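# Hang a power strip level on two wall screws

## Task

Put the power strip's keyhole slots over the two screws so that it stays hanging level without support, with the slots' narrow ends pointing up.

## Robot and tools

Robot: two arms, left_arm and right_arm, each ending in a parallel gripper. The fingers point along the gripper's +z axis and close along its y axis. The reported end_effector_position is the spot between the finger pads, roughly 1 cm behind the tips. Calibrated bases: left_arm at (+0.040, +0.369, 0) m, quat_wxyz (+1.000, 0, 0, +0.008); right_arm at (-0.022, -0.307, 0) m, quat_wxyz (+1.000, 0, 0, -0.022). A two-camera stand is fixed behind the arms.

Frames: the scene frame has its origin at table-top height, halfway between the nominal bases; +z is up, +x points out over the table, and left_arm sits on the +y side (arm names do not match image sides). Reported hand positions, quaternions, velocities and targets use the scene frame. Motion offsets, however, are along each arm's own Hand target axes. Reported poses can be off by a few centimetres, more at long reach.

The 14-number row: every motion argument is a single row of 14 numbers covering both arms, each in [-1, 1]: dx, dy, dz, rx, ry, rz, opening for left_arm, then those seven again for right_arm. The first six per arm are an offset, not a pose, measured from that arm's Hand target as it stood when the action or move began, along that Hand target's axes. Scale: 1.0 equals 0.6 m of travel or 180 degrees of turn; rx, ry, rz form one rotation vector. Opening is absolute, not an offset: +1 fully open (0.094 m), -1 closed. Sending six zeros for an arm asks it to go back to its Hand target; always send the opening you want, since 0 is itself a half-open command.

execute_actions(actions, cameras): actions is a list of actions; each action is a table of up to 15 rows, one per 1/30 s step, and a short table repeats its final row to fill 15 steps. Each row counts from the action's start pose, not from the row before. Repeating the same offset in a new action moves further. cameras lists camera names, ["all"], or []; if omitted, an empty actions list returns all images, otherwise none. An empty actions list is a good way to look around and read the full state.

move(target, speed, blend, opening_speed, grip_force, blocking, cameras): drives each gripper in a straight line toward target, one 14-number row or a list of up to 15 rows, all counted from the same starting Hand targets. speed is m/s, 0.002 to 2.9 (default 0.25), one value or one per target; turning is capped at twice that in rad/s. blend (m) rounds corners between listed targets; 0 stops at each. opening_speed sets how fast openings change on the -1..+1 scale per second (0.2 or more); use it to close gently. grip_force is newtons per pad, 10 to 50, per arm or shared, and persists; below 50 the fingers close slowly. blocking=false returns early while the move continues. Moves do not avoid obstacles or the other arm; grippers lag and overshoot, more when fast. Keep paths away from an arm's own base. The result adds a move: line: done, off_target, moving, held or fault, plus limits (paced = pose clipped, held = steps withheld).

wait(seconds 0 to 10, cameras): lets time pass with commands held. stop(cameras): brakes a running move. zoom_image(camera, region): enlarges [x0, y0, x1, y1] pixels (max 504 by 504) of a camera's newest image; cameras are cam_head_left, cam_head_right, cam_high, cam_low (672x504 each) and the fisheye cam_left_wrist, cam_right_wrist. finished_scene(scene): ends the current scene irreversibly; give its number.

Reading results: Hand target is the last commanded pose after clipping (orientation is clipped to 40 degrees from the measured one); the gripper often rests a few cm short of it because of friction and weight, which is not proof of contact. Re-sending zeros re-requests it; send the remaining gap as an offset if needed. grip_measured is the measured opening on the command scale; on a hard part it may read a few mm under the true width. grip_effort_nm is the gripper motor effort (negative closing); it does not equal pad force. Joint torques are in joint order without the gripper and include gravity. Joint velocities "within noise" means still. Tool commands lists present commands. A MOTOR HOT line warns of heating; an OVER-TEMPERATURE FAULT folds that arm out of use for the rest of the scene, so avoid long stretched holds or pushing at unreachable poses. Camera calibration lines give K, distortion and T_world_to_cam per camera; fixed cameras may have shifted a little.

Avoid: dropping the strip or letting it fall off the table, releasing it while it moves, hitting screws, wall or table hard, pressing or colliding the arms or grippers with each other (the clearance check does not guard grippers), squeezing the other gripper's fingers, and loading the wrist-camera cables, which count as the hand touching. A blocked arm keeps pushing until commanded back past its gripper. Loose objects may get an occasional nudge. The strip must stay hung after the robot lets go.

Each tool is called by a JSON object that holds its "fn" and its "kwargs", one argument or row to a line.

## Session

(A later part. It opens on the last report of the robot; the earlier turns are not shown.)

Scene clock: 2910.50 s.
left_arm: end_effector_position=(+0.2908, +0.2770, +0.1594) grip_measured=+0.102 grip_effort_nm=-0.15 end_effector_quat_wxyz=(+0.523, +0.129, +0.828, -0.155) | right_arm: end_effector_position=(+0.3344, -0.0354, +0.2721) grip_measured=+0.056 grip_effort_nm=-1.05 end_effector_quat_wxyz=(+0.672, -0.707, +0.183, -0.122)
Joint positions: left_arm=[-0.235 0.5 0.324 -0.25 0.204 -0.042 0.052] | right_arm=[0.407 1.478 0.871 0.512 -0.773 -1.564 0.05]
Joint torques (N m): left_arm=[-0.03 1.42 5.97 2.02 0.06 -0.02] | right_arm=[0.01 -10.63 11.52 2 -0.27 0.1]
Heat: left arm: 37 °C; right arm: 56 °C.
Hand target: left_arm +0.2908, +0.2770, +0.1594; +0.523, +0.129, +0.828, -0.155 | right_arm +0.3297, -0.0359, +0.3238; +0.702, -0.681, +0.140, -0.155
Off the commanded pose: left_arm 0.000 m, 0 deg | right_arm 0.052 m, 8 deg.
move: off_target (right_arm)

{"fn": "move", "kwargs": {
  "target": [0,0,0,0,0,0,0.1,0.0,-0.008,0,0,0,0,-0.5],
  "speed": 0.03
}}

{"fn": "move", "kwargs": {
  "target": [0,0,0,0,0,0,0.1,0.0,-0.008,0,0,0,0,-0.5],
  "speed": 0.03
}}

{"fn": "move", "kwargs": {
  "target": [0,0,0,0,0,0,0.1,0.0,-0.004,0.008,0,0,0,-0.5],
  "speed": 0.03,
  "cameras": ["cam_head_left"]
}}

{"fn": "zoom_image", "kwargs": {
  "camera": "cam_head_left",
  "region": [285, 145, 405, 285]
}}

Scene clock: 2922.67 s.
left_arm: end_effector_position=(+0.2908, +0.2770, +0.1594) grip_measured=+0.102 grip_effort_nm=-0.14 end_effector_quat_wxyz=(+0.523, +0.129, +0.828, -0.155) | right_arm: end_effector_position=(+0.3339, -0.0356, +0.2794) grip_measured=+0.056 grip_effort_nm=-1.05 end_effector_quat_wxyz=(+0.673, -0.706, +0.181, -0.124)
Joint positions: left_arm=[-0.235 0.5 0.324 -0.25 0.204 -0.042 0.052] | right_arm=[0.407 1.466 0.886 0.492 -0.773 -1.564 0.05]
Joint velocities: left_arm=[within noise] | right_arm=[0.002 0.002 0.012 -0.051 -0.081 -0.154 0.001]
Joint torques (N m): left_arm=[-0.03 1.39 5.91 2.04 0.04 0] | right_arm=[-0.09 -10.19 11.74 1.94 -0.23 0.1]
Heat: left arm: 37 °C; right arm: 58 °C.
Hand target: left_arm +0.2908, +0.2770, +0.1594; +0.523, +0.129, +0.828, -0.155 | right_arm +0.3295, -0.0360, +0.3286; +0.702, -0.681, +0.140, -0.155
Off the commanded pose: left_arm 0.000 m, 0 deg | right_arm 0.049 m, 7 deg.
move: off_target (right_arm)

Scene clock: 2923.60 s.
left_arm: end_effector_position=(+0.2908, +0.2770, +0.1594) grip_measured=+0.102 grip_effort_nm=-0.15 end_effector_quat_wxyz=(+0.523, +0.129, +0.828, -0.155) | right_arm: end_effector_position=(+0.3345, -0.0353, +0.2839) grip_measured=+0.056 grip_effort_nm=-1.05 end_effector_quat_wxyz=(+0.673, -0.706, +0.181, -0.124)
Joint positions: left_arm=[-0.235 0.5 0.324 -0.25 0.204 -0.042 0.052] | right_arm=[0.407 1.463 0.902 0.473 -0.773 -1.565 0.05]
Joint torques (N m): left_arm=[-0.05 1.36 5.97 2.03 0.04 -0.02] | right_arm=[0.05 -10.44 11.69 1.97 -0.33 0.1]
Heat: left arm: 37 °C; right arm: 58 °C.
Hand target: left_arm +0.2908, +0.2770, +0.1594; +0.523, +0.129, +0.828, -0.155 | right_arm +0.3294, -0.0361, +0.3332; +0.702, -0.681, +0.140, -0.155
Off the commanded pose: left_arm 0.000 m, 0 deg | right_arm 0.050 m, 7 deg.
move: off_target (right_arm)

Scene clock: 2924.43 s.
left_arm: end_effector_position=(+0.2908, +0.2770, +0.1594) grip_measured=+0.102 grip_effort_nm=-0.15 end_effector_quat_wxyz=(+0.523, +0.129, +0.828, -0.155) | right_arm: end_effector_position=(+0.3360, -0.0348, +0.2903) grip_measured=+0.056 grip_effort_nm=-1.05 end_effector_quat_wxyz=(+0.675, -0.705, +0.178, -0.127)
Joint positions: left_arm=[-0.235 0.5 0.324 -0.25 0.204 -0.042 0.052] | right_arm=[0.407 1.463 0.921 0.463 -0.773 -1.565 0.05]
Joint torques (N m): left_arm=[-0.05 1.35 5.98 2.01 0.03 -0.01] | right_arm=[0.68 -9.42 11.63 1.98 -0.12 0.08]
Heat: left arm: 37 °C; right arm: 58 °C.
Hand target: left_arm +0.2908, +0.2770, +0.1594; +0.523, +0.129, +0.828, -0.155 | right_arm +0.3313, -0.0317, +0.3359; +0.702, -0.681, +0.140, -0.155
Off the commanded pose: left_arm 0.000 m, 0 deg | right_arm 0.046 m, 7 deg.
move: off_target (right_arm)
Images, in order (width x height): cam_head_left 672x504.

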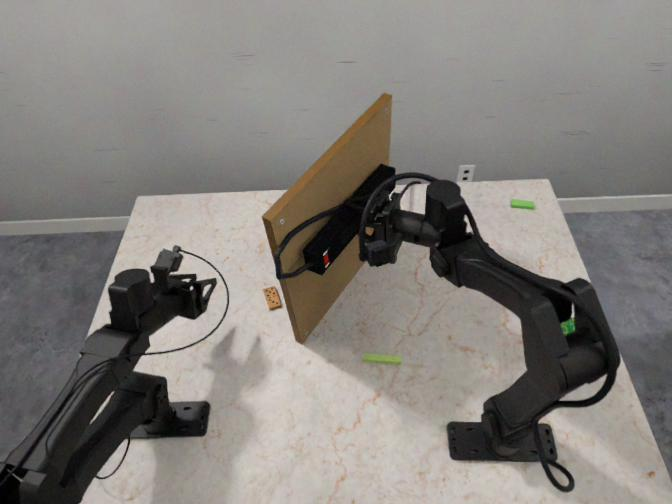

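Scaled by 3.600 from the camera's 672x504 image, which has a finer 960x720 frame.

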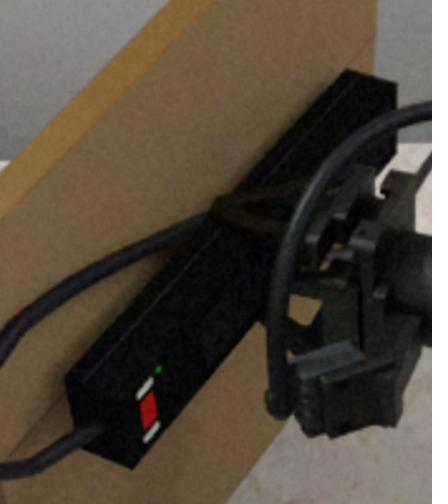

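{"fn": "move", "kwargs": {
  "target": [0,0,0,0,0,0,0.1,-0.002,0.02,0.01,0,0,-0.01,-0.5],
  "speed": 0.03
}}

{"fn": "move", "kwargs": {
  "target": [0,0,0,0,0,0,0.1,0,0.008,0.014,0,0,0,-0.5],
  "speed": 0.03,
  "cameras": ["cam_head_left"]
}}

{"fn": "zoom_image", "kwargs": {
  "camera": "cam_head_left",
  "region": [285, 145, 405, 285]
}}

Scene clock: 2934.57 s.
left_arm: end_effector_position=(+0.2908, +0.2770, +0.1594) grip_measured=+0.102 grip_effort_nm=-0.15 end_effector_quat_wxyz=(+0.523, +0.129, +0.828, -0.155) | right_arm: end_effector_position=(+0.3356, -0.0315, +0.2928) grip_measured=+0.056 grip_effort_nm=-1.05 end_effector_quat_wxyz=(+0.675, -0.705, +0.166, -0.142)
Joint positions: left_arm=[-0.235 0.5 0.324 -0.25 0.204 -0.042 0.052] | right_arm=[0.419 1.463 0.921 0.476 -0.756 -1.592 0.05]
Joint torques (N m): left_arm=[-0.08 1.37 5.97 2.03 0.05 -0.02] | right_arm=[0.96 -6.9 10.07 2.25 -0.16 0.08]
Heat: left arm: 37 °C; right arm: 58 °C.
Hand target: left_arm +0.2908, +0.2770, +0.1594; +0.523, +0.129, +0.828, -0.155 | right_arm +0.3330, -0.0255, +0.3240; +0.699, -0.683, +0.129, -0.166
Off the commanded pose: left_arm 0.000 m, 0 deg | right_arm 0.032 m, 6 deg.
move: off_target (right_arm)

Scene clock: 2935.30 s.
left_arm: end_effector_position=(+0.2908, +0.2770, +0.1594) grip_measured=+0.102 grip_effort_nm=-0.15 end_effector_quat_wxyz=(+0.523, +0.129, +0.828, -0.155) | right_arm: end_effector_position=(+0.3352, -0.0284, +0.2944) grip_measured=+0.056 grip_effort_nm=-1.05 end_effector_quat_wxyz=(+0.677, -0.703, +0.161, -0.147)
Joint positions: left_arm=[-0.235 0.5 0.324 -0.25 0.204 -0.042 0.052] | right_arm=[0.429 1.467 0.921 0.493 -0.747 -1.595 0.05]
Joint torques (N m): left_arm=[-0.02 1.4 5.93 2.03 0.05 -0.02] | right_arm=[1.59 -5.01 10.59 2.36 -0.06 0.06]
Heat: left arm: 37 °C; right arm: 58 °C.
Hand target: left_arm +0.2908, +0.2770, +0.1594; +0.523, +0.129, +0.828, -0.155 | right_arm +0.3366, -0.0178, +0.3196; +0.699, -0.683, +0.129, -0.166
Off the commanded pose: left_arm 0.000 m, 0 deg | right_arm 0.027 m, 5 deg.
move: off_target (right_arm)
Images, in order (width x height): cam_head_left 672x504.

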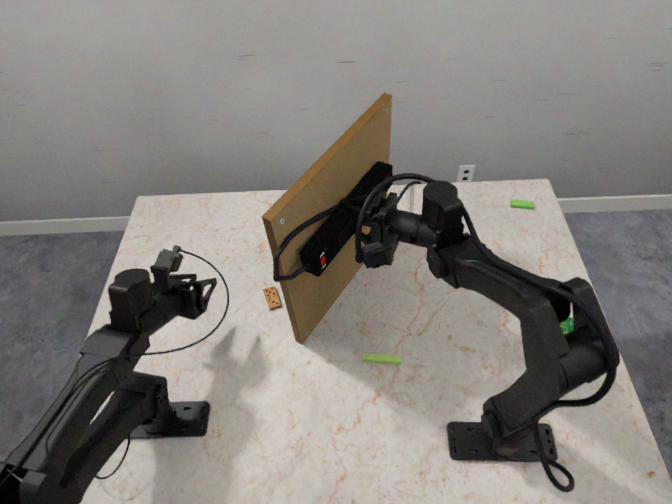

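Scaled by 3.600 from the camera's 672x504 image, which has a finer 960x720 frame.

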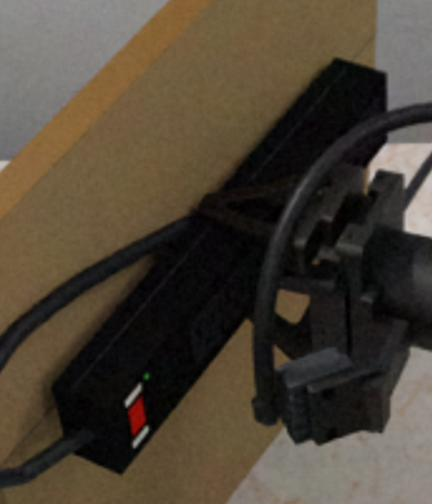

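{"fn": "move", "kwargs": {
  "target": [0,0,0,0,0,0,0.1,0.012,0.02,-0.01,0,0,0.006,-0.5],
  "speed": 0.03
}}

{"fn": "move", "kwargs": {
  "target": [0,0,0,0,0,0,0.1,0,0.01,0.014,0,0,0,-0.5],
  "speed": 0.03,
  "cameras": ["cam_head_left"]
}}

{"fn": "zoom_image", "kwargs": {
  "camera": "cam_head_left",
  "region": [285, 145, 405, 285]
}}

Scene clock: 2946.87 s.
left_arm: end_effector_position=(+0.2908, +0.2770, +0.1594) grip_measured=+0.102 grip_effort_nm=-0.14 end_effector_quat_wxyz=(+0.523, +0.129, +0.828, -0.155) | right_arm: end_effector_position=(+0.3363, -0.0288, +0.2951) grip_measured=+0.056 grip_effort_nm=-1.05 end_effector_quat_wxyz=(+0.685, -0.699, +0.149, -0.142)
Joint positions: left_arm=[-0.235 0.5 0.324 -0.25 0.204 -0.042 0.052] | right_arm=[0.416 1.487 0.921 0.538 -0.785 -1.585 0.05]
Joint torques (N m): left_arm=[-0.02 1.36 5.96 2.01 0.05 -0.01] | right_arm=[0.31 -4.9 8.46 2.37 0.03 0.13]
Heat: left arm: 37 °C; right arm: 58 °C.
Hand target: left_arm +0.2908, +0.2770, +0.1594; +0.523, +0.129, +0.828, -0.155 | right_arm +0.3415, -0.0261, +0.3077; +0.701, -0.682, +0.136, -0.160
Off the commanded pose: left_arm 0.000 m, 0 deg | right_arm 0.014 m, 4 deg.
move: off_target (right_arm)

Scene clock: 2947.63 s.
left_arm: end_effector_position=(+0.2908, +0.2770, +0.1594) grip_measured=+0.102 grip_effort_nm=-0.15 end_effector_quat_wxyz=(+0.523, +0.129, +0.828, -0.155) | right_arm: end_effector_position=(+0.3365, -0.0281, +0.2948) grip_measured=+0.056 grip_effort_nm=-1.05 end_effector_quat_wxyz=(+0.688, -0.698, +0.146, -0.140)
Joint positions: left_arm=[-0.235 0.5 0.324 -0.25 0.204 -0.042 0.052] | right_arm=[0.415 1.495 0.921 0.552 -0.794 -1.581 0.05]
Joint torques (N m): left_arm=[-0.06 1.33 5.94 2 0.06 -0.02] | right_arm=[1.84 -3.17 8.9 2.44 0.37 0.13]
Heat: left arm: 37 °C; right arm: 58 °C.
Hand target: left_arm +0.2908, +0.2770, +0.1594; +0.523, +0.129, +0.828, -0.155 | right_arm +0.3451, -0.0184, +0.3021; +0.701, -0.682, +0.135, -0.160
Off the commanded pose: left_arm 0.000 m, 0 deg | right_arm 0.015 m, 3 deg.
move: off_target (right_arm)
Images, in order (width x height): cam_head_left 672x504.

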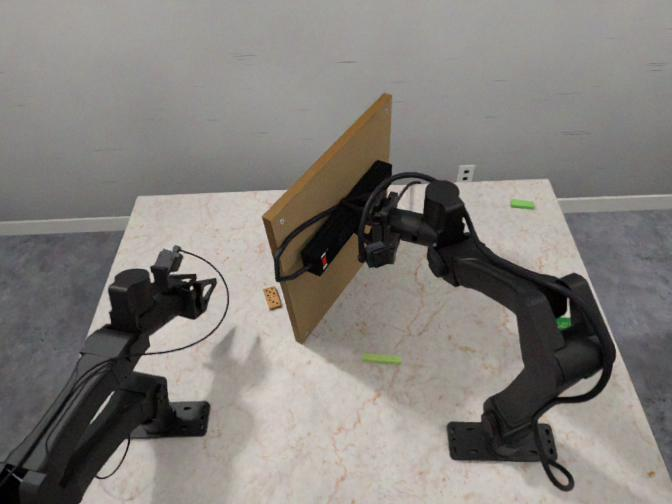

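Scaled by 3.600 from the camera's 672x504 image, which has a finer 960x720 frame.

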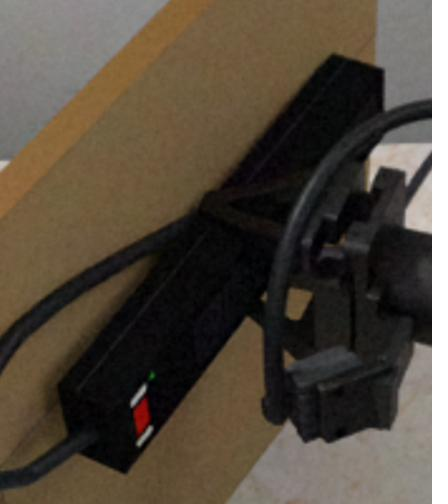

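{"fn": "move", "kwargs": {
  "target": [0,0,0,0,0,0,0.1,0.005,0.018,-0.008,0,0,0.008,-0.5],
  "speed": 0.03
}}

{"fn": "move", "kwargs": {
  "target": [0,0,0,0,0,0,0.1,0,0.006,0.012,0,0,0,-0.5],
  "speed": 0.03,
  "cameras": ["cam_head_left"]
}}

{"fn": "zoom_image", "kwargs": {
  "camera": "cam_head_left",
  "region": [285, 145, 405, 285]
}}

Scene clock: 2957.07 s.
left_arm: end_effector_position=(+0.2908, +0.2770, +0.1594) grip_measured=+0.102 grip_effort_nm=-0.14 end_effector_quat_wxyz=(+0.523, +0.129, +0.828, -0.155) | right_arm: end_effector_position=(+0.3363, -0.0290, +0.2937) grip_measured=+0.056 grip_effort_nm=-1.05 end_effector_quat_wxyz=(+0.699, -0.687, +0.139, -0.141)
Joint positions: left_arm=[-0.235 0.5 0.324 -0.25 0.204 -0.042 0.052] | right_arm=[0.409 1.511 0.893 0.642 -0.807 -1.553 0.05]
Joint torques (N m): left_arm=[-0.06 1.35 5.93 2.01 0.04 -0.02] | right_arm=[1.01 -2.92 8.29 2.05 0.41 0.16]
Heat: left arm: 37 °C; right arm: 57 °C.
Hand target: left_arm +0.2908, +0.2770, +0.1594; +0.523, +0.129, +0.828, -0.155 | right_arm +0.3463, -0.0237, +0.2912; +0.703, -0.680, +0.144, -0.151
Off the commanded pose: left_arm 0.000 m, 0 deg | right_arm 0.012 m, 2 deg.
move: off_target (right_arm)

Scene clock: 2957.83 s.
left_arm: end_effector_position=(+0.2908, +0.2770, +0.1594) grip_measured=+0.102 grip_effort_nm=-0.14 end_effector_quat_wxyz=(+0.523, +0.129, +0.828, -0.155) | right_arm: end_effector_position=(+0.3367, -0.0274, +0.2928) grip_measured=+0.056 grip_effort_nm=-1.05 end_effector_quat_wxyz=(+0.702, -0.686, +0.131, -0.141)
Joint positions: left_arm=[-0.235 0.5 0.324 -0.25 0.204 -0.042 0.052] | right_arm=[0.409 1.526 0.893 0.67 -0.818 -1.553 0.05]
Joint torques (N m): left_arm=[-0.09 1.37 5.94 2.01 0.06 -0.02] | right_arm=[2.33 -2.56 9.09 1.91 0.68 0.12]
Heat: left arm: 37 °C; right arm: 57 °C.
Hand target: left_arm +0.2908, +0.2770, +0.1594; +0.523, +0.129, +0.828, -0.155 | right_arm +0.3494, -0.0171, +0.2877; +0.703, -0.680, +0.144, -0.151
Off the commanded pose: left_arm 0.000 m, 0 deg | right_arm 0.017 m, 2 deg.
move: off_target (right_arm)
Images, in order (width x height): cam_head_left 672x504.

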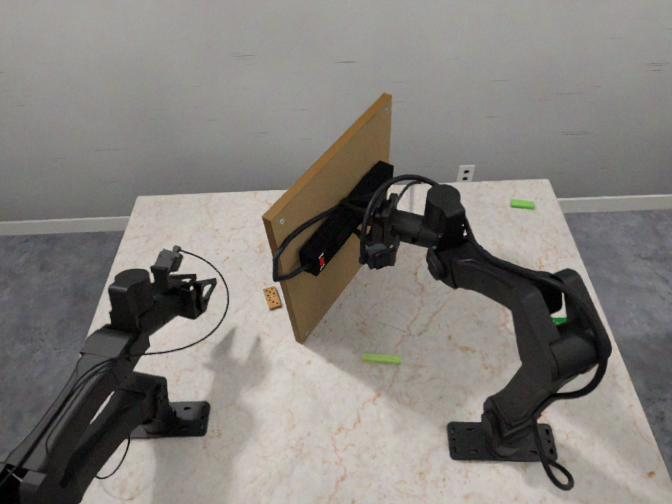

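Scaled by 3.600 from the camera's 672x504 image, which has a finer 960x720 frame.

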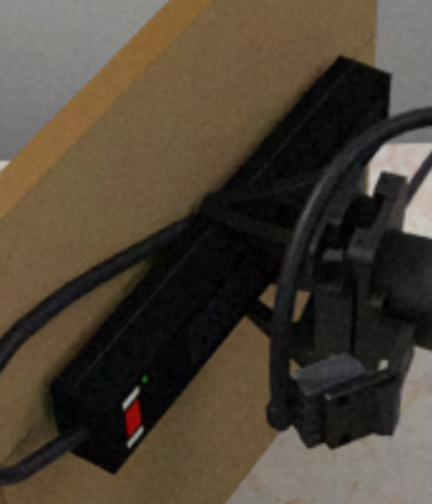

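{"fn": "move", "kwargs": {
  "target": [0,0,0,0,0,0,0.1,0,0.012,0.0,0,-0.02,0.022,-0.5],
  "speed": 0.03,
  "cameras": ["cam_head_left"]
}}

{"fn": "zoom_image", "kwargs": {
  "camera": "cam_head_left",
  "region": [285, 145, 405, 285]
}}

Scene clock: 2969.77 s.
left_arm: end_effector_position=(+0.2908, +0.2770, +0.1594) grip_measured=+0.102 grip_effort_nm=-0.15 end_effector_quat_wxyz=(+0.523, +0.129, +0.828, -0.155) | right_arm: end_effector_position=(+0.3350, -0.0259, +0.2902) grip_measured=+0.056 grip_effort_nm=-1.05 end_effector_quat_wxyz=(+0.716, -0.679, +0.116, -0.114)
Joint positions: left_arm=[-0.235 0.5 0.324 -0.25 0.204 -0.042 0.052] | right_arm=[0.393 1.572 0.893 0.76 -0.894 -1.496 0.05]
Joint torques (N m): left_arm=[-0.05 1.37 5.93 2.03 0.06 -0.05] | right_arm=[1.61 -2.76 9.58 1.42 0.59 0.29]
Heat: left arm: 37 °C; right arm: 57 °C.
Hand target: left_arm +0.2908, +0.2770, +0.1594; +0.523, +0.129, +0.828, -0.155 | right_arm +0.3495, -0.0169, +0.2806; +0.712, -0.679, +0.145, -0.105
Off the commanded pose: left_arm 0.000 m, 0 deg | right_arm 0.020 m, 4 deg.
move: off_target (right_arm)
Images, in order (width x height): cam_head_left 672x504.

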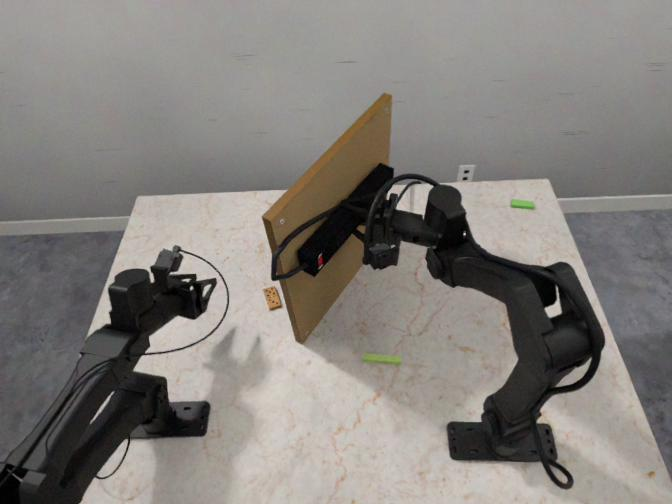

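Scaled by 3.600 from the camera's 672x504 image, which has a finer 960x720 frame.

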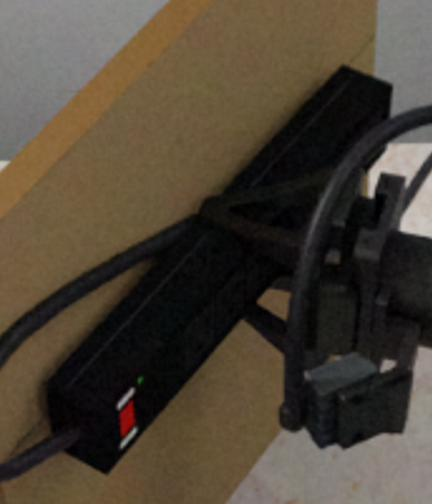

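{"fn": "move", "kwargs": {
  "target": [0,0,0,0,0,0,0.1,0,0.004,0.018,0,-0.012,0.01,-0.5],
  "speed": 0.03,
  "cameras": ["cam_head_left"]
}}

{"fn": "zoom_image", "kwargs": {
  "camera": "cam_head_left",
  "region": [285, 145, 405, 285]
}}

Scene clock: 2976.87 s.
left_arm: end_effector_position=(+0.2908, +0.2770, +0.1594) grip_measured=+0.102 grip_effort_nm=-0.15 end_effector_quat_wxyz=(+0.523, +0.129, +0.828, -0.155) | right_arm: end_effector_position=(+0.3338, -0.0240, +0.2880) grip_measured=+0.056 grip_effort_nm=-1.05 end_effector_quat_wxyz=(+0.723, -0.677, +0.102, -0.096)
Joint positions: left_arm=[-0.235 0.5 0.324 -0.25 0.204 -0.042 0.052] | right_arm=[0.385 1.607 0.9 0.816 -0.946 -1.465 0.05]
Joint torques (N m): left_arm=[-0.06 1.32 5.97 2.03 0.05 -0.02] | right_arm=[3.21 -2.18 11.67 0.98 0.92 0.35]
Heat: left arm: 37 °C; right arm: 57 °C.
Hand target: left_arm +0.2908, +0.2770, +0.1594; +0.523, +0.129, +0.828, -0.155 | right_arm +0.3531, -0.0066, +0.2786; +0.716, -0.679, +0.143, -0.081
Off the commanded pose: left_arm 0.000 m, 0 deg | right_arm 0.028 m, 5 deg.
move: off_target (right_arm)
Images, in order (width x height): cam_head_left 672x504.

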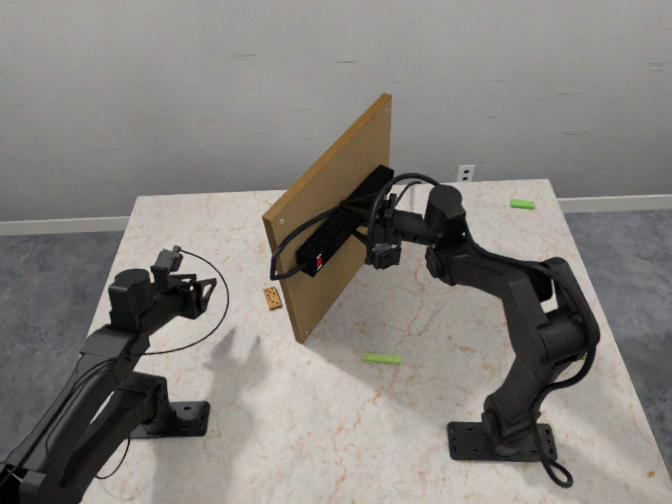

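Scaled by 3.600 from the camera's 672x504 image, which has a finer 960x720 frame.

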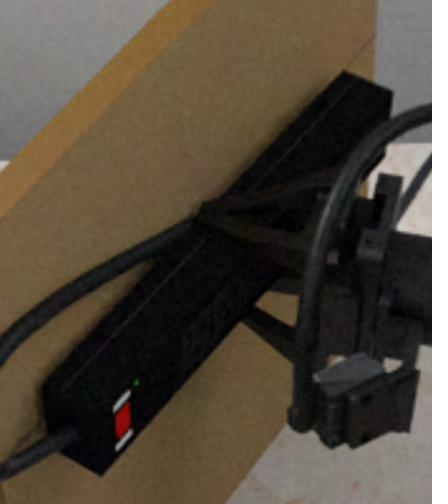

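{"fn": "move", "kwargs": {
  "target": [
    [0,0,0,0,0,0,0.1,0,-0.002,0.015,0,-0.03,-0.014,-0.5],
    [0,0,0,0,0,0,0.1,-0.004,0.002,0.02,0,-0.04,-0.002,-0.5]
  ],
  "speed": 0.03,
  "cameras": ["cam_head_left"]
}}

{"fn": "zoom_image", "kwargs": {
  "camera": "cam_head_left",
  "region": [285, 145, 405, 285]
}}

Scene clock: 2987.27 s.
left_arm: end_effector_position=(+0.2908, +0.2770, +0.1594) grip_measured=+0.102 grip_effort_nm=-0.15 end_effector_quat_wxyz=(+0.523, +0.129, +0.828, -0.155) | right_arm: end_effector_position=(+0.3318, -0.0212, +0.2851) grip_measured=+0.056 grip_effort_nm=-1.05 end_effector_quat_wxyz=(+0.727, -0.684, +0.046, -0.048)
Joint positions: left_arm=[-0.235 0.5 0.324 -0.25 0.204 -0.042 0.052] | right_arm=[0.355 1.697 0.978 0.86 -1.123 -1.441 0.05]
Joint torques (N m): left_arm=[-0.02 1.39 5.94 2.03 0.05 -0.02] | right_arm=[4.64 -2.96 11.86 0.93 1.4 0.34]
Heat: left arm: 37 °C; right arm: 58 °C.
Hand target: left_arm +0.2908, +0.2770, +0.1594; +0.523, +0.129, +0.828, -0.155 | right_arm +0.3544, +0.0056, +0.2780; +0.723, -0.683, +0.095, -0.040
Off the commanded pose: left_arm 0.000 m, 0 deg | right_arm 0.036 m, 6 deg.
move: off_target (right_arm)
Images, in order (width x height): cam_head_left 672x504.

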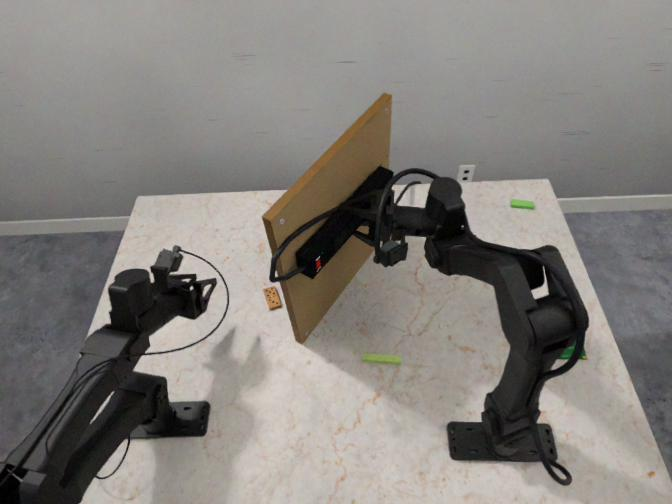

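Scaled by 3.600 from the camera's 672x504 image, which has a finer 960x720 frame.

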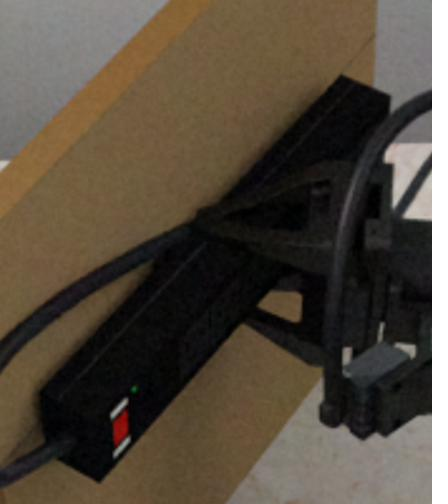

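{"fn": "move", "kwargs": {
  "target": [0,0,0,0,0,0,0.1,0.004,-0.005,0.01,0,-0.01,-0.016,-0.5],
  "speed": 0.03,
  "cameras": ["cam_head_left"]
}}

{"fn": "zoom_image", "kwargs": {
  "camera": "cam_head_left",
  "region": [285, 145, 405, 285]
}}

Scene clock: 2998.30 s.
left_arm: end_effector_position=(+0.2908, +0.2770, +0.1594) grip_measured=+0.102 grip_effort_nm=-0.15 end_effector_quat_wxyz=(+0.523, +0.129, +0.828, -0.155) | right_arm: end_effector_position=(+0.3315, -0.0202, +0.2845) grip_measured=+0.056 grip_effort_nm=-1.05 end_effector_quat_wxyz=(+0.725, -0.687, +0.020, -0.038)
Joint positions: left_arm=[-0.235 0.5 0.324 -0.25 0.204 -0.042 0.052] | right_arm=[0.347 1.728 1.013 0.862 -1.183 -1.456 0.05]
Joint torques (N m): left_arm=[0.02 1.36 5.89 2.02 0.04 -0.01] | right_arm=[5.29 -3.59 12.36 0.8 1.75 0.04]
Heat: left arm: 37 °C; right arm: 59 °C.
Hand target: left_arm +0.2908, +0.2770, +0.1594; +0.523, +0.129, +0.828, -0.155 | right_arm +0.3582, +0.0108, +0.2811; +0.723, -0.686, +0.067, -0.048
Off the commanded pose: left_arm 0.000 m, 0 deg | right_arm 0.041 m, 5 deg.
move: off_target (right_arm)
Images, in order (width x height): cam_head_left 672x504.

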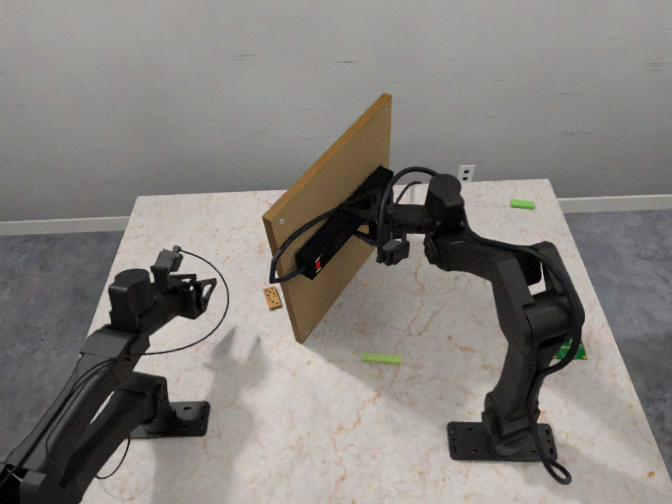

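Scaled by 3.600 from the camera's 672x504 image, which has a finer 960x720 frame.

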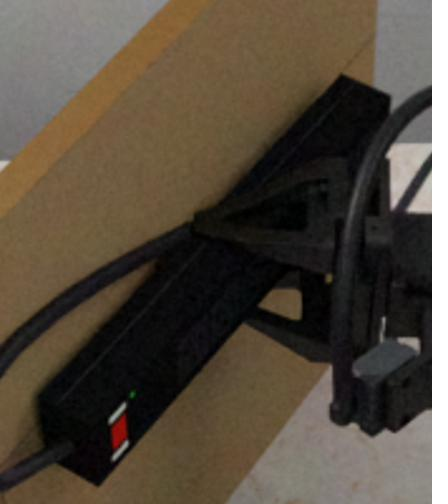

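{"fn": "move", "kwargs": {
  "target": [
    [0,0,0,0,0,0,0.1,0.008,-0.008,-0.02,0,0.0,-0.035,-0.5],
    [0,0,0,0,0,0,0.1,0.008,-0.008,0.004,0,0.0,-0.035,-0.5]
  ],
  "speed": 0.03,
  "cameras": ["cam_head_left"]
}}

{"fn": "zoom_image", "kwargs": {
  "camera": "cam_head_left",
  "region": [285, 145, 405, 285]
}}

Scene clock: 3010.87 s.
left_arm: end_effector_position=(+0.2908, +0.2770, +0.1594) grip_measured=+0.102 grip_effort_nm=-0.14 end_effector_quat_wxyz=(+0.523, +0.129, +0.828, -0.155) | right_arm: end_effector_position=(+0.3323, -0.0204, +0.2838) grip_measured=+0.056 grip_effort_nm=-1.05 end_effector_quat_wxyz=(+0.720, -0.693, -0.008, -0.050)
Joint positions: left_arm=[-0.235 0.5 0.324 -0.25 0.204 -0.042 0.052] | right_arm=[0.341 1.736 1.042 0.81 -1.214 -1.542 0.05]
Joint torques (N m): left_arm=[-0.05 1.36 5.94 2.03 0.04 -0.01] | right_arm=[5.23 -3.7 12.48 1.1 2.02 -0.17]
Heat: left arm: 37 °C; right arm: 58 °C.
Hand target: left_arm +0.2908, +0.2770, +0.1594; +0.523, +0.129, +0.828, -0.155 | right_arm +0.3634, +0.0122, +0.2859; +0.719, -0.688, +0.029, -0.087
Off the commanded pose: left_arm 0.000 m, 0 deg | right_arm 0.045 m, 6 deg.
move: off_target (right_arm)
Images, in order (width x height): cam_head_left 672x504.

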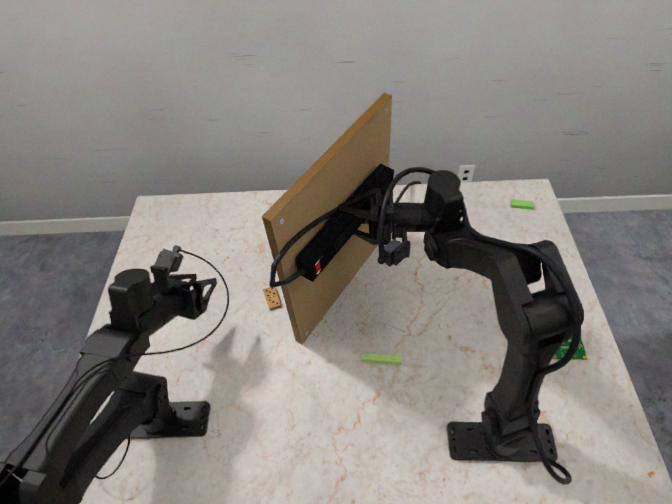

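Scaled by 3.600 from the camera's 672x504 image, which has a finer 960x720 frame.

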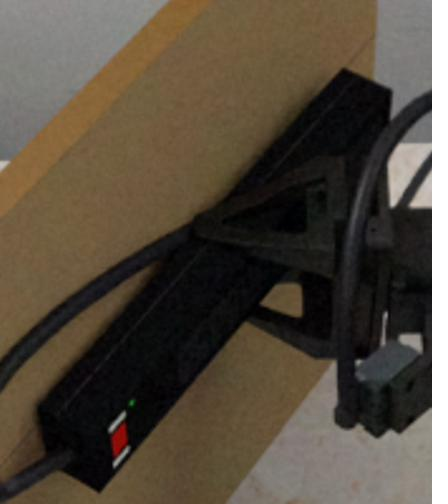

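{"fn": "move", "kwargs": {
  "target": [
    [0,0,0,0,0,0,0.1,0.0,-0.004,-0.016,0,0.01,-0.02,-0.5],
    [0,0,0,0,0,0,0.1,0.0,-0.003,0.012,0,-0.02,-0.016,-0.5]
  ],
  "speed": 0.03,
  "cameras": ["cam_head_left"]
}}

{"fn": "zoom_image", "kwargs": {
  "camera": "cam_head_left",
  "region": [285, 145, 405, 285]
}}

Scene clock: 3020.47 s.
left_arm: end_effector_position=(+0.2908, +0.2770, +0.1594) grip_measured=+0.102 grip_effort_nm=-0.14 end_effector_quat_wxyz=(+0.523, +0.129, +0.828, -0.155) | right_arm: end_effector_position=(+0.3319, -0.0191, +0.2831) grip_measured=+0.056 grip_effort_nm=-1.05 end_effector_quat_wxyz=(+0.716, -0.696, -0.042, -0.033)
Joint positions: left_arm=[-0.235 0.5 0.324 -0.25 0.204 -0.042 0.052] | right_arm=[0.333 1.773 1.101 0.77 -1.295 -1.584 0.05]
Joint torques (N m): left_arm=[-0.02 1.33 5.93 2.03 0.05 -0.03] | right_arm=[5.94 -4.33 12.77 1.17 2.22 -0.24]
Heat: left arm: 37 °C; right arm: 58 °C.
Hand target: left_arm +0.2908, +0.2770, +0.1594; +0.523, +0.129, +0.828, -0.155 | right_arm +0.3645, +0.0192, +0.2880; +0.718, -0.691, -0.011, -0.084
Off the commanded pose: left_arm 0.000 m, 0 deg | right_arm 0.051 m, 7 deg.
move: off_target (right_arm)
Images, in order (width x height): cam_head_left 672x504.

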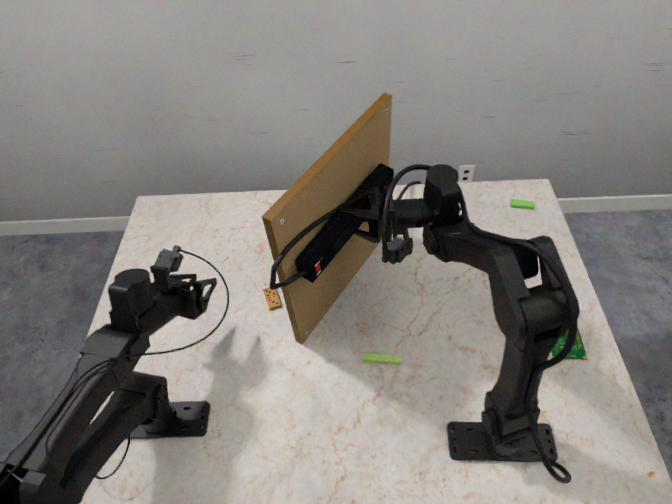

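Scaled by 3.600 from the camera's 672x504 image, which has a finer 960x720 frame.

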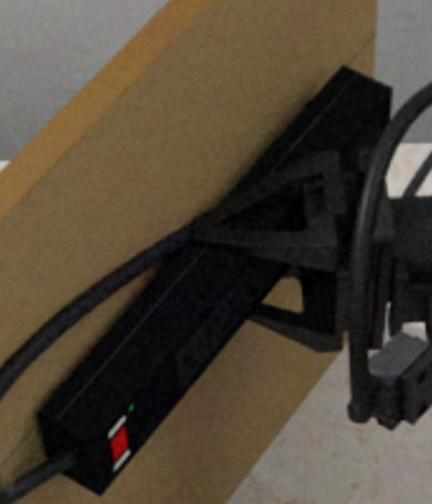

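{"fn": "move", "kwargs": {
  "target": [
    [0,0,0,0,0,0,0.1,0.02,-0.003,0.02,0,0.0,-0.012,-0.5],
    [0,0,0,0,0,0,0.1,0.02,-0.003,0.02,0,0.0,-0.02,-0.5]
  ],
  "speed": 0.03,
  "cameras": ["cam_head_left"]
}}

{"fn": "zoom_image", "kwargs": {
  "camera": "cam_head_left",
  "region": [285, 145, 405, 285]
}}

Scene clock: 3039.17 s.
left_arm: end_effector_position=(+0.2908, +0.2770, +0.1594) grip_measured=+0.102 grip_effort_nm=-0.14 end_effector_quat_wxyz=(+0.523, +0.129, +0.828, -0.155) | right_arm: end_effector_position=(+0.3323, -0.0189, +0.2820) grip_measured=+0.056 grip_effort_nm=-1.05 end_effector_quat_wxyz=(+0.712, -0.698, -0.069, -0.026)
Joint positions: left_arm=[-0.235 0.5 0.324 -0.25 0.204 -0.042 0.052] | right_arm=[0.328 1.8 1.145 0.73 -1.348 -1.634 0.05]
Joint torques (N m): left_arm=[-0.1 1.35 5.93 2.03 0.05 -0.01] | right_arm=[6.67 -4.26 13.96 1.32 2.84 -0.31]
Heat: left arm: 37 °C; right arm: 60 °C.
Hand target: left_arm +0.2908, +0.2770, +0.1594; +0.523, +0.129, +0.828, -0.155 | right_arm +0.3772, +0.0299, +0.2919; +0.715, -0.691, -0.033, -0.106
Off the commanded pose: left_arm 0.000 m, 0 deg | right_arm 0.067 m, 10 deg.
move: off_target (right_arm)
Images, in order (width x height): cam_head_left 672x504.

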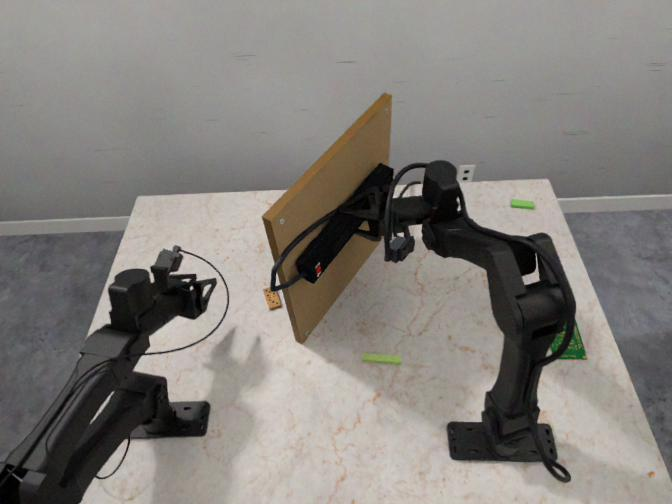

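Scaled by 3.600 from the camera's 672x504 image, which has a finer 960x720 frame.

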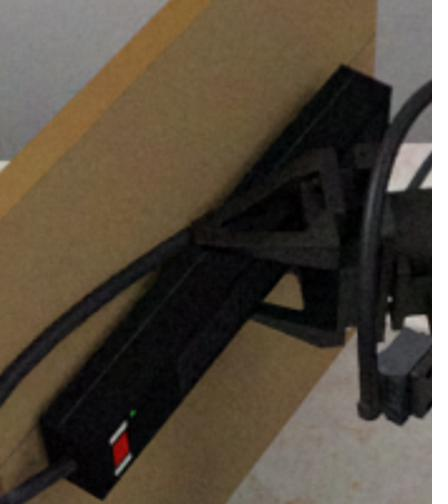

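{"fn": "move", "kwargs": {
  "target": [
    [0,0,0,0,0,0,0.1,0.008,-0.003,0.0,0,0.0,-0.015,-0.5],
    [0,0,0,0,0,0,0.1,0.008,-0.003,0.01,0,0.0,-0.025,-0.5]
  ],
  "speed": 0.02,
  "cameras": ["cam_head_left"]
}}

{"fn": "zoom_image", "kwargs": {
  "camera": "cam_head_left",
  "region": [285, 145, 405, 285]
}}

Scene clock: 3071.33 s.
left_arm: end_effector_position=(+0.2908, +0.2770, +0.1594) grip_measured=+0.102 grip_effort_nm=-0.14 end_effector_quat_wxyz=(+0.523, +0.129, +0.828, -0.155) | right_arm: end_effector_position=(+0.3326, -0.0194, +0.2813) grip_measured=+0.056 grip_effort_nm=-1.05 end_effector_quat_wxyz=(+0.709, -0.699, -0.087, -0.039)
Joint positions: left_arm=[-0.235 0.5 0.324 -0.25 0.204 -0.042 0.052] | right_arm=[0.326 1.8 1.157 0.686 -1.358 -1.708 0.05]
Joint torques (N m): left_arm=[-0.05 1.36 5.97 2.02 0.05 -0.02] | right_arm=[7.31 -3.77 14.99 1.55 2.98 -0.43]
Heat: left arm: 37 °C; right arm: 60 °C.
Hand target: left_arm +0.2908, +0.2770, +0.1594; +0.523, +0.129, +0.828, -0.155 | right_arm +0.3822, +0.0351, +0.2948; +0.710, -0.689, -0.060, -0.134
Off the commanded pose: left_arm 0.000 m, 0 deg | right_arm 0.075 m, 11 deg.
move: off_target (right_arm)
Images, in order (width x height): cam_head_left 672x504.

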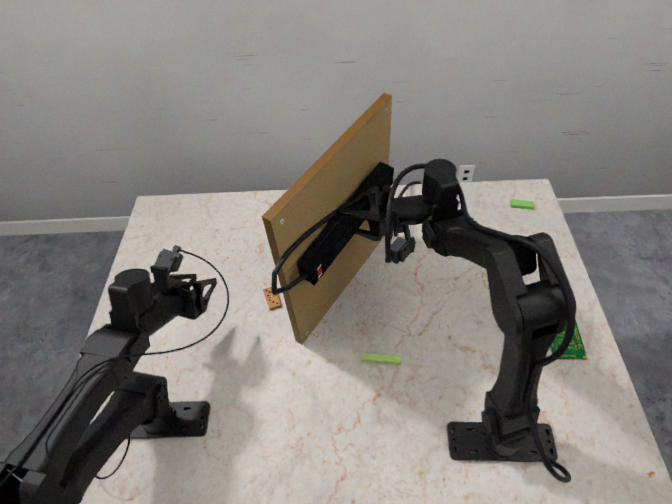

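Scaled by 3.600 from the camera's 672x504 image, which has a finer 960x720 frame.

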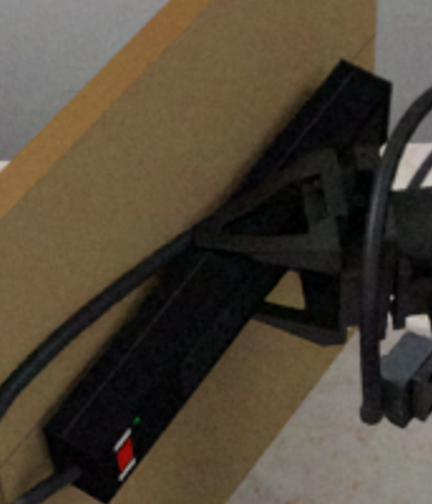

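{"fn": "move", "kwargs": {
  "target": [
    [0,0,0,0,0,0,0.1,-0.01,0.012,-0.022,0,0.0,-0.02,-0.5],
    [0,0,0,0,0,0,0.1,-0.02,0.02,-0.03,0,0.04,-0.02,-0.5]
  ],
  "speed": 0.03,
  "cameras": ["cam_head_left"]
}}

{"fn": "zoom_image", "kwargs": {
  "camera": "cam_head_left",
  "region": [285, 145, 405, 285]
}}

Scene clock: 3092.33 s.
left_arm: end_effector_position=(+0.2908, +0.2770, +0.1594) grip_measured=+0.102 grip_effort_nm=-0.15 end_effector_quat_wxyz=(+0.523, +0.129, +0.828, -0.155) | right_arm: end_effector_position=(+0.3318, -0.0207, +0.2751) grip_measured=+0.056 grip_effort_nm=-1.05 end_effector_quat_wxyz=(+0.712, -0.684, -0.118, -0.104)
Joint positions: left_arm=[-0.235 0.5 0.324 -0.25 0.204 -0.042 0.052] | right_arm=[0.328 1.802 1.08 0.865 -1.31 -1.75 0.05]
Joint torques (N m): left_arm=[-0.06 1.36 6.01 2.01 0.04 -0.01] | right_arm=[6.45 -7.04 7.64 1.3 3.47 -0.32]
Heat: left arm: 37 °C; right arm: 63 °C.
Hand target: left_arm +0.2908, +0.2770, +0.1594; +0.523, +0.129, +0.828, -0.155 | right_arm +0.3722, +0.0188, +0.2794; +0.708, -0.677, -0.037, -0.200
Off the commanded pose: left_arm 0.000 m, 0 deg | right_arm 0.057 m, 14 deg.
move: off_target (right_arm)
Images, in order (width x height): cam_head_left 672x504.

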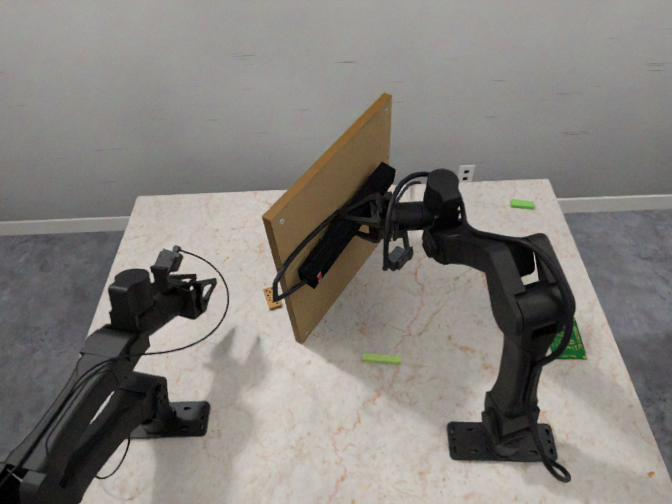

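Scaled by 3.600 from the camera's 672x504 image, which has a finer 960x720 frame.

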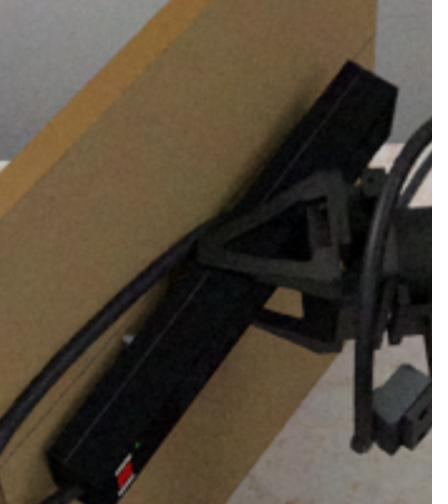

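{"fn": "move", "kwargs": {
  "target": [
    [0,0,0,0,0,0,0.1,0.0,0.0,0.03,0,0.06,0.06,-0.5],
    [0,0,0,0,0,0,0.1,-0.02,0.0,0.03,0,0.12,0.1,-0.5]
  ],
  "speed": 0.04,
  "cameras": ["cam_head_left"]
}}

{"fn": "zoom_image", "kwargs": {
  "camera": "cam_head_left",
  "region": [285, 145, 405, 285]
}}

Scene clock: 3124.20 s.
left_arm: end_effector_position=(+0.2908, +0.2770, +0.1594) grip_measured=+0.102 grip_effort_nm=-0.15 end_effector_quat_wxyz=(+0.523, +0.129, +0.828, -0.155) | right_arm: end_effector_position=(+0.3308, -0.0176, +0.2753) grip_measured=+0.056 grip_effort_nm=-1.05 end_effector_quat_wxyz=(+0.735, -0.645, +0.100, -0.184)
Joint positions: left_arm=[-0.235 0.5 0.324 -0.25 0.204 -0.042 0.052] | right_arm=[0.455 1.631 0.766 1.068 -0.749 -1.523 0.05]
Joint torques (N m): left_arm=[-0.01 1.36 5.98 2.02 0.04 -0.01] | right_arm=[12.3 -0.76 14.56 0.98 3.4 0.39]
Heat: left arm: 37 °C; right arm: 58 °C.
Hand target: left_arm +0.2908, +0.2770, +0.1594; +0.523, +0.129, +0.828, -0.155 | right_arm +0.3650, +0.0391, +0.2770; +0.724, -0.625, +0.201, -0.210
Off the commanded pose: left_arm 0.000 m, 0 deg | right_arm 0.066 m, 12 deg.
move: off_target (right_arm)
Images, in order (width x height): cam_head_left 672x504.

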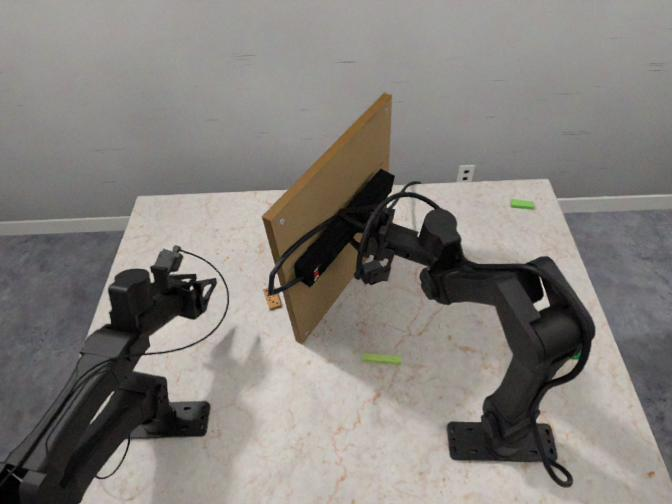

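Scaled by 3.600 from the camera's 672x504 image, which has a finer 960x720 frame.

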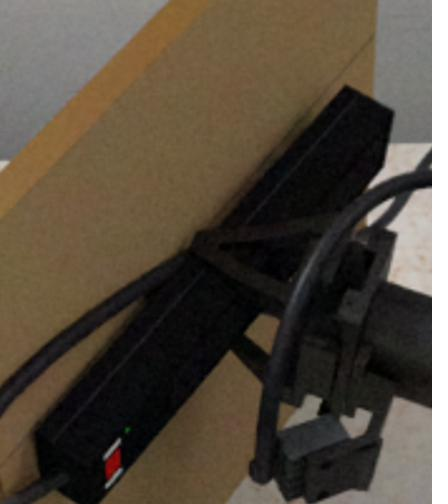

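{"fn": "zoom_image", "kwargs": {
  "camera": "cam_head_left",
  "region": [300, 220, 345, 255]
}}

{"fn": "zoom_image", "kwargs": {
  "camera": "cam_head_left",
  "region": [345, 160, 390, 195]
}}

Scaled by 11.200 from the camera's 672x504 image, which has a finer 960x720 frame.

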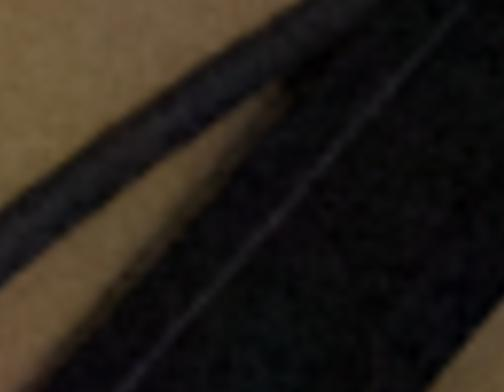

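Scaled by 11.200 from the camera's 672x504 image, which has a finer 960x720 frame.

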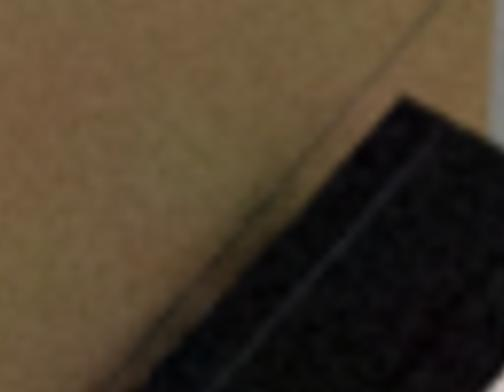

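{"fn": "move", "kwargs": {
  "target": [0,0,0,0,0,0,0.1,0.0,-0.012,-0.02,0,0,-0.035,-0.5],
  "speed": 0.03,
  "cameras": ["cam_head_left"]
}}

{"fn": "zoom_image", "kwargs": {
  "camera": "cam_head_left",
  "region": [285, 145, 405, 285]
}}

Scene clock: 3161.63 s.
left_arm: end_effector_position=(+0.2908, +0.2770, +0.1594) grip_measured=+0.102 grip_effort_nm=-0.15 end_effector_quat_wxyz=(+0.523, +0.129, +0.828, -0.155) | right_arm: end_effector_position=(+0.3307, -0.0177, +0.2757) grip_measured=+0.056 grip_effort_nm=-1.05 end_effector_quat_wxyz=(+0.724, -0.646, +0.124, -0.206)
Joint positions: left_arm=[-0.235 0.5 0.324 -0.25 0.204 -0.042 0.052] | right_arm=[0.484 1.587 0.744 1.012 -0.658 -1.553 0.05]
Joint torques (N m): left_arm=[-0.09 1.37 5.94 2.03 0.04 -0.02] | right_arm=[10.14 -0.88 15.31 1.14 2.66 -0.34]
Heat: left arm: 36 °C; right arm: 62 °C.
Hand target: left_arm +0.2908, +0.2770, +0.1594; +0.523, +0.129, +0.828, -0.155 | right_arm +0.3580, +0.0283, +0.2824; +0.712, -0.635, +0.167, -0.249
Off the commanded pose: left_arm 0.000 m, 0 deg | right_arm 0.054 m, 7 deg.
move: off_target (right_arm)
Images, in order (width x height): cam_head_left 672x504.

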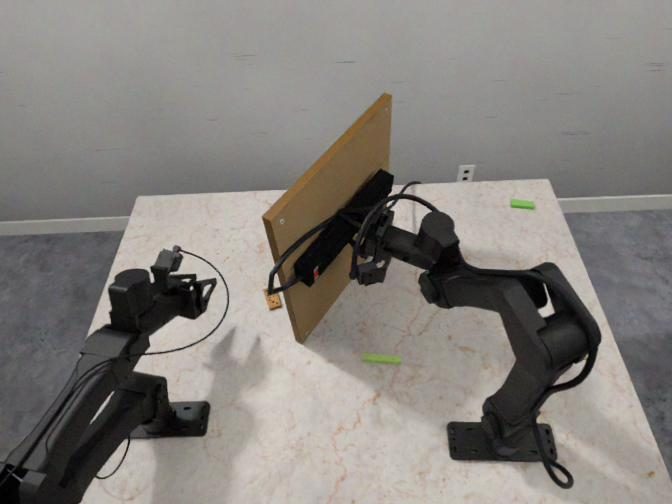

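Scaled by 3.600 from the camera's 672x504 image, which has a finer 960x720 frame.

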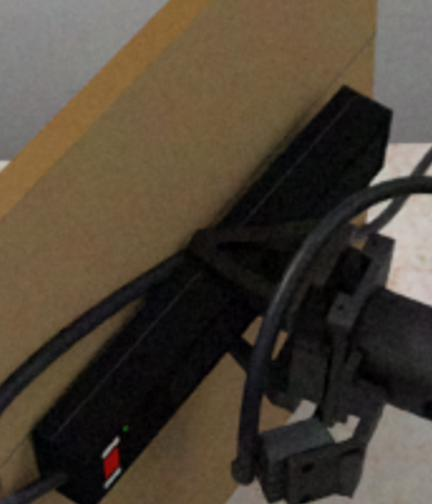

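{"fn": "move", "kwargs": {
  "target": [0,0,0,0,0,0,0.1,0.0,-0.02,-0.03,0,0,-0.02,-0.5],
  "speed": 0.03
}}

{"fn": "move", "kwargs": {
  "target": [0,0,0,0,0,0,0.1,0.0,-0.01,0,0,0,-0.02,-0.5],
  "speed": 0.03,
  "cameras": ["cam_head_left"]
}}

{"fn": "zoom_image", "kwargs": {
  "camera": "cam_head_left",
  "region": [285, 145, 405, 285]
}}

Scene clock: 3171.90 s.
left_arm: end_effector_position=(+0.2908, +0.2770, +0.1594) grip_measured=+0.102 grip_effort_nm=-0.15 end_effector_quat_wxyz=(+0.523, +0.129, +0.828, -0.155) | right_arm: end_effector_position=(+0.3313, -0.0183, +0.2779) grip_measured=+0.056 grip_effort_nm=-1.05 end_effector_quat_wxyz=(+0.707, -0.653, +0.139, -0.234)
Joint positions: left_arm=[-0.235 0.5 0.324 -0.25 0.204 -0.042 0.052] | right_arm=[0.51 1.536 0.739 0.928 -0.572 -1.61 0.05]
Joint torques (N m): left_arm=[-0.02 1.36 5.91 2.03 0.06 -0.03] | right_arm=[7.34 -2 14.09 1.54 1.75 -0.37]
Heat: left arm: 36 °C; right arm: 61 °C.
Hand target: left_arm +0.2908, +0.2770, +0.1594; +0.523, +0.129, +0.828, -0.155 | right_arm +0.3464, +0.0127, +0.2918; +0.704, -0.640, +0.147, -0.272
Off the commanded pose: left_arm 0.000 m, 0 deg | right_arm 0.037 m, 5 deg.
move: off_target (right_arm)

Scene clock: 3173.37 s.
left_arm: end_effector_position=(+0.2908, +0.2770, +0.1594) grip_measured=+0.102 grip_effort_nm=-0.15 end_effector_quat_wxyz=(+0.523, +0.129, +0.828, -0.155) | right_arm: end_effector_position=(+0.3309, -0.0184, +0.2797) grip_measured=+0.056 grip_effort_nm=-1.05 end_effector_quat_wxyz=(+0.699, -0.656, +0.132, -0.253)
Joint positions: left_arm=[-0.235 0.5 0.324 -0.25 0.204 -0.042 0.052] | right_arm=[0.519 1.521 0.738 0.907 -0.546 -1.655 0.05]
Joint torques (N m): left_arm=[-0.01 1.35 5.93 2.03 0.04 -0.02] | right_arm=[6.82 -2.19 14.91 1.51 1.55 -0.59]
Heat: left arm: 36 °C; right arm: 61 °C.
Hand target: left_arm +0.2908, +0.2770, +0.1594; +0.523, +0.129, +0.828, -0.155 | right_arm +0.3452, +0.0126, +0.2975; +0.695, -0.644, +0.127, -0.293
Off the commanded pose: left_arm 0.000 m, 0 deg | right_arm 0.038 m, 5 deg.
move: off_target (right_arm)
Images, in order (width x height): cam_head_left 672x504.

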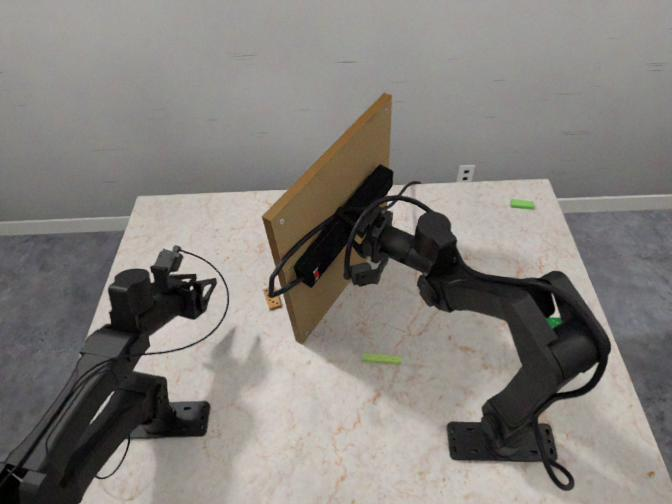

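Scaled by 3.600 from the camera's 672x504 image, which has a finer 960x720 frame.

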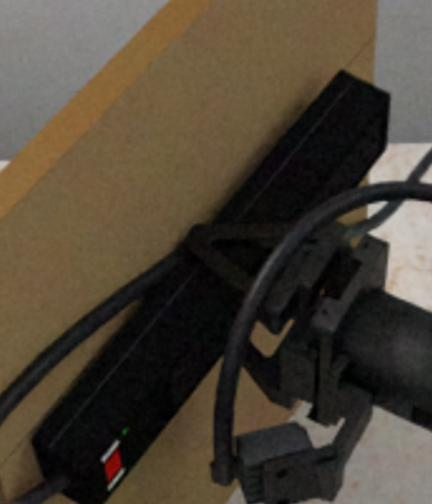

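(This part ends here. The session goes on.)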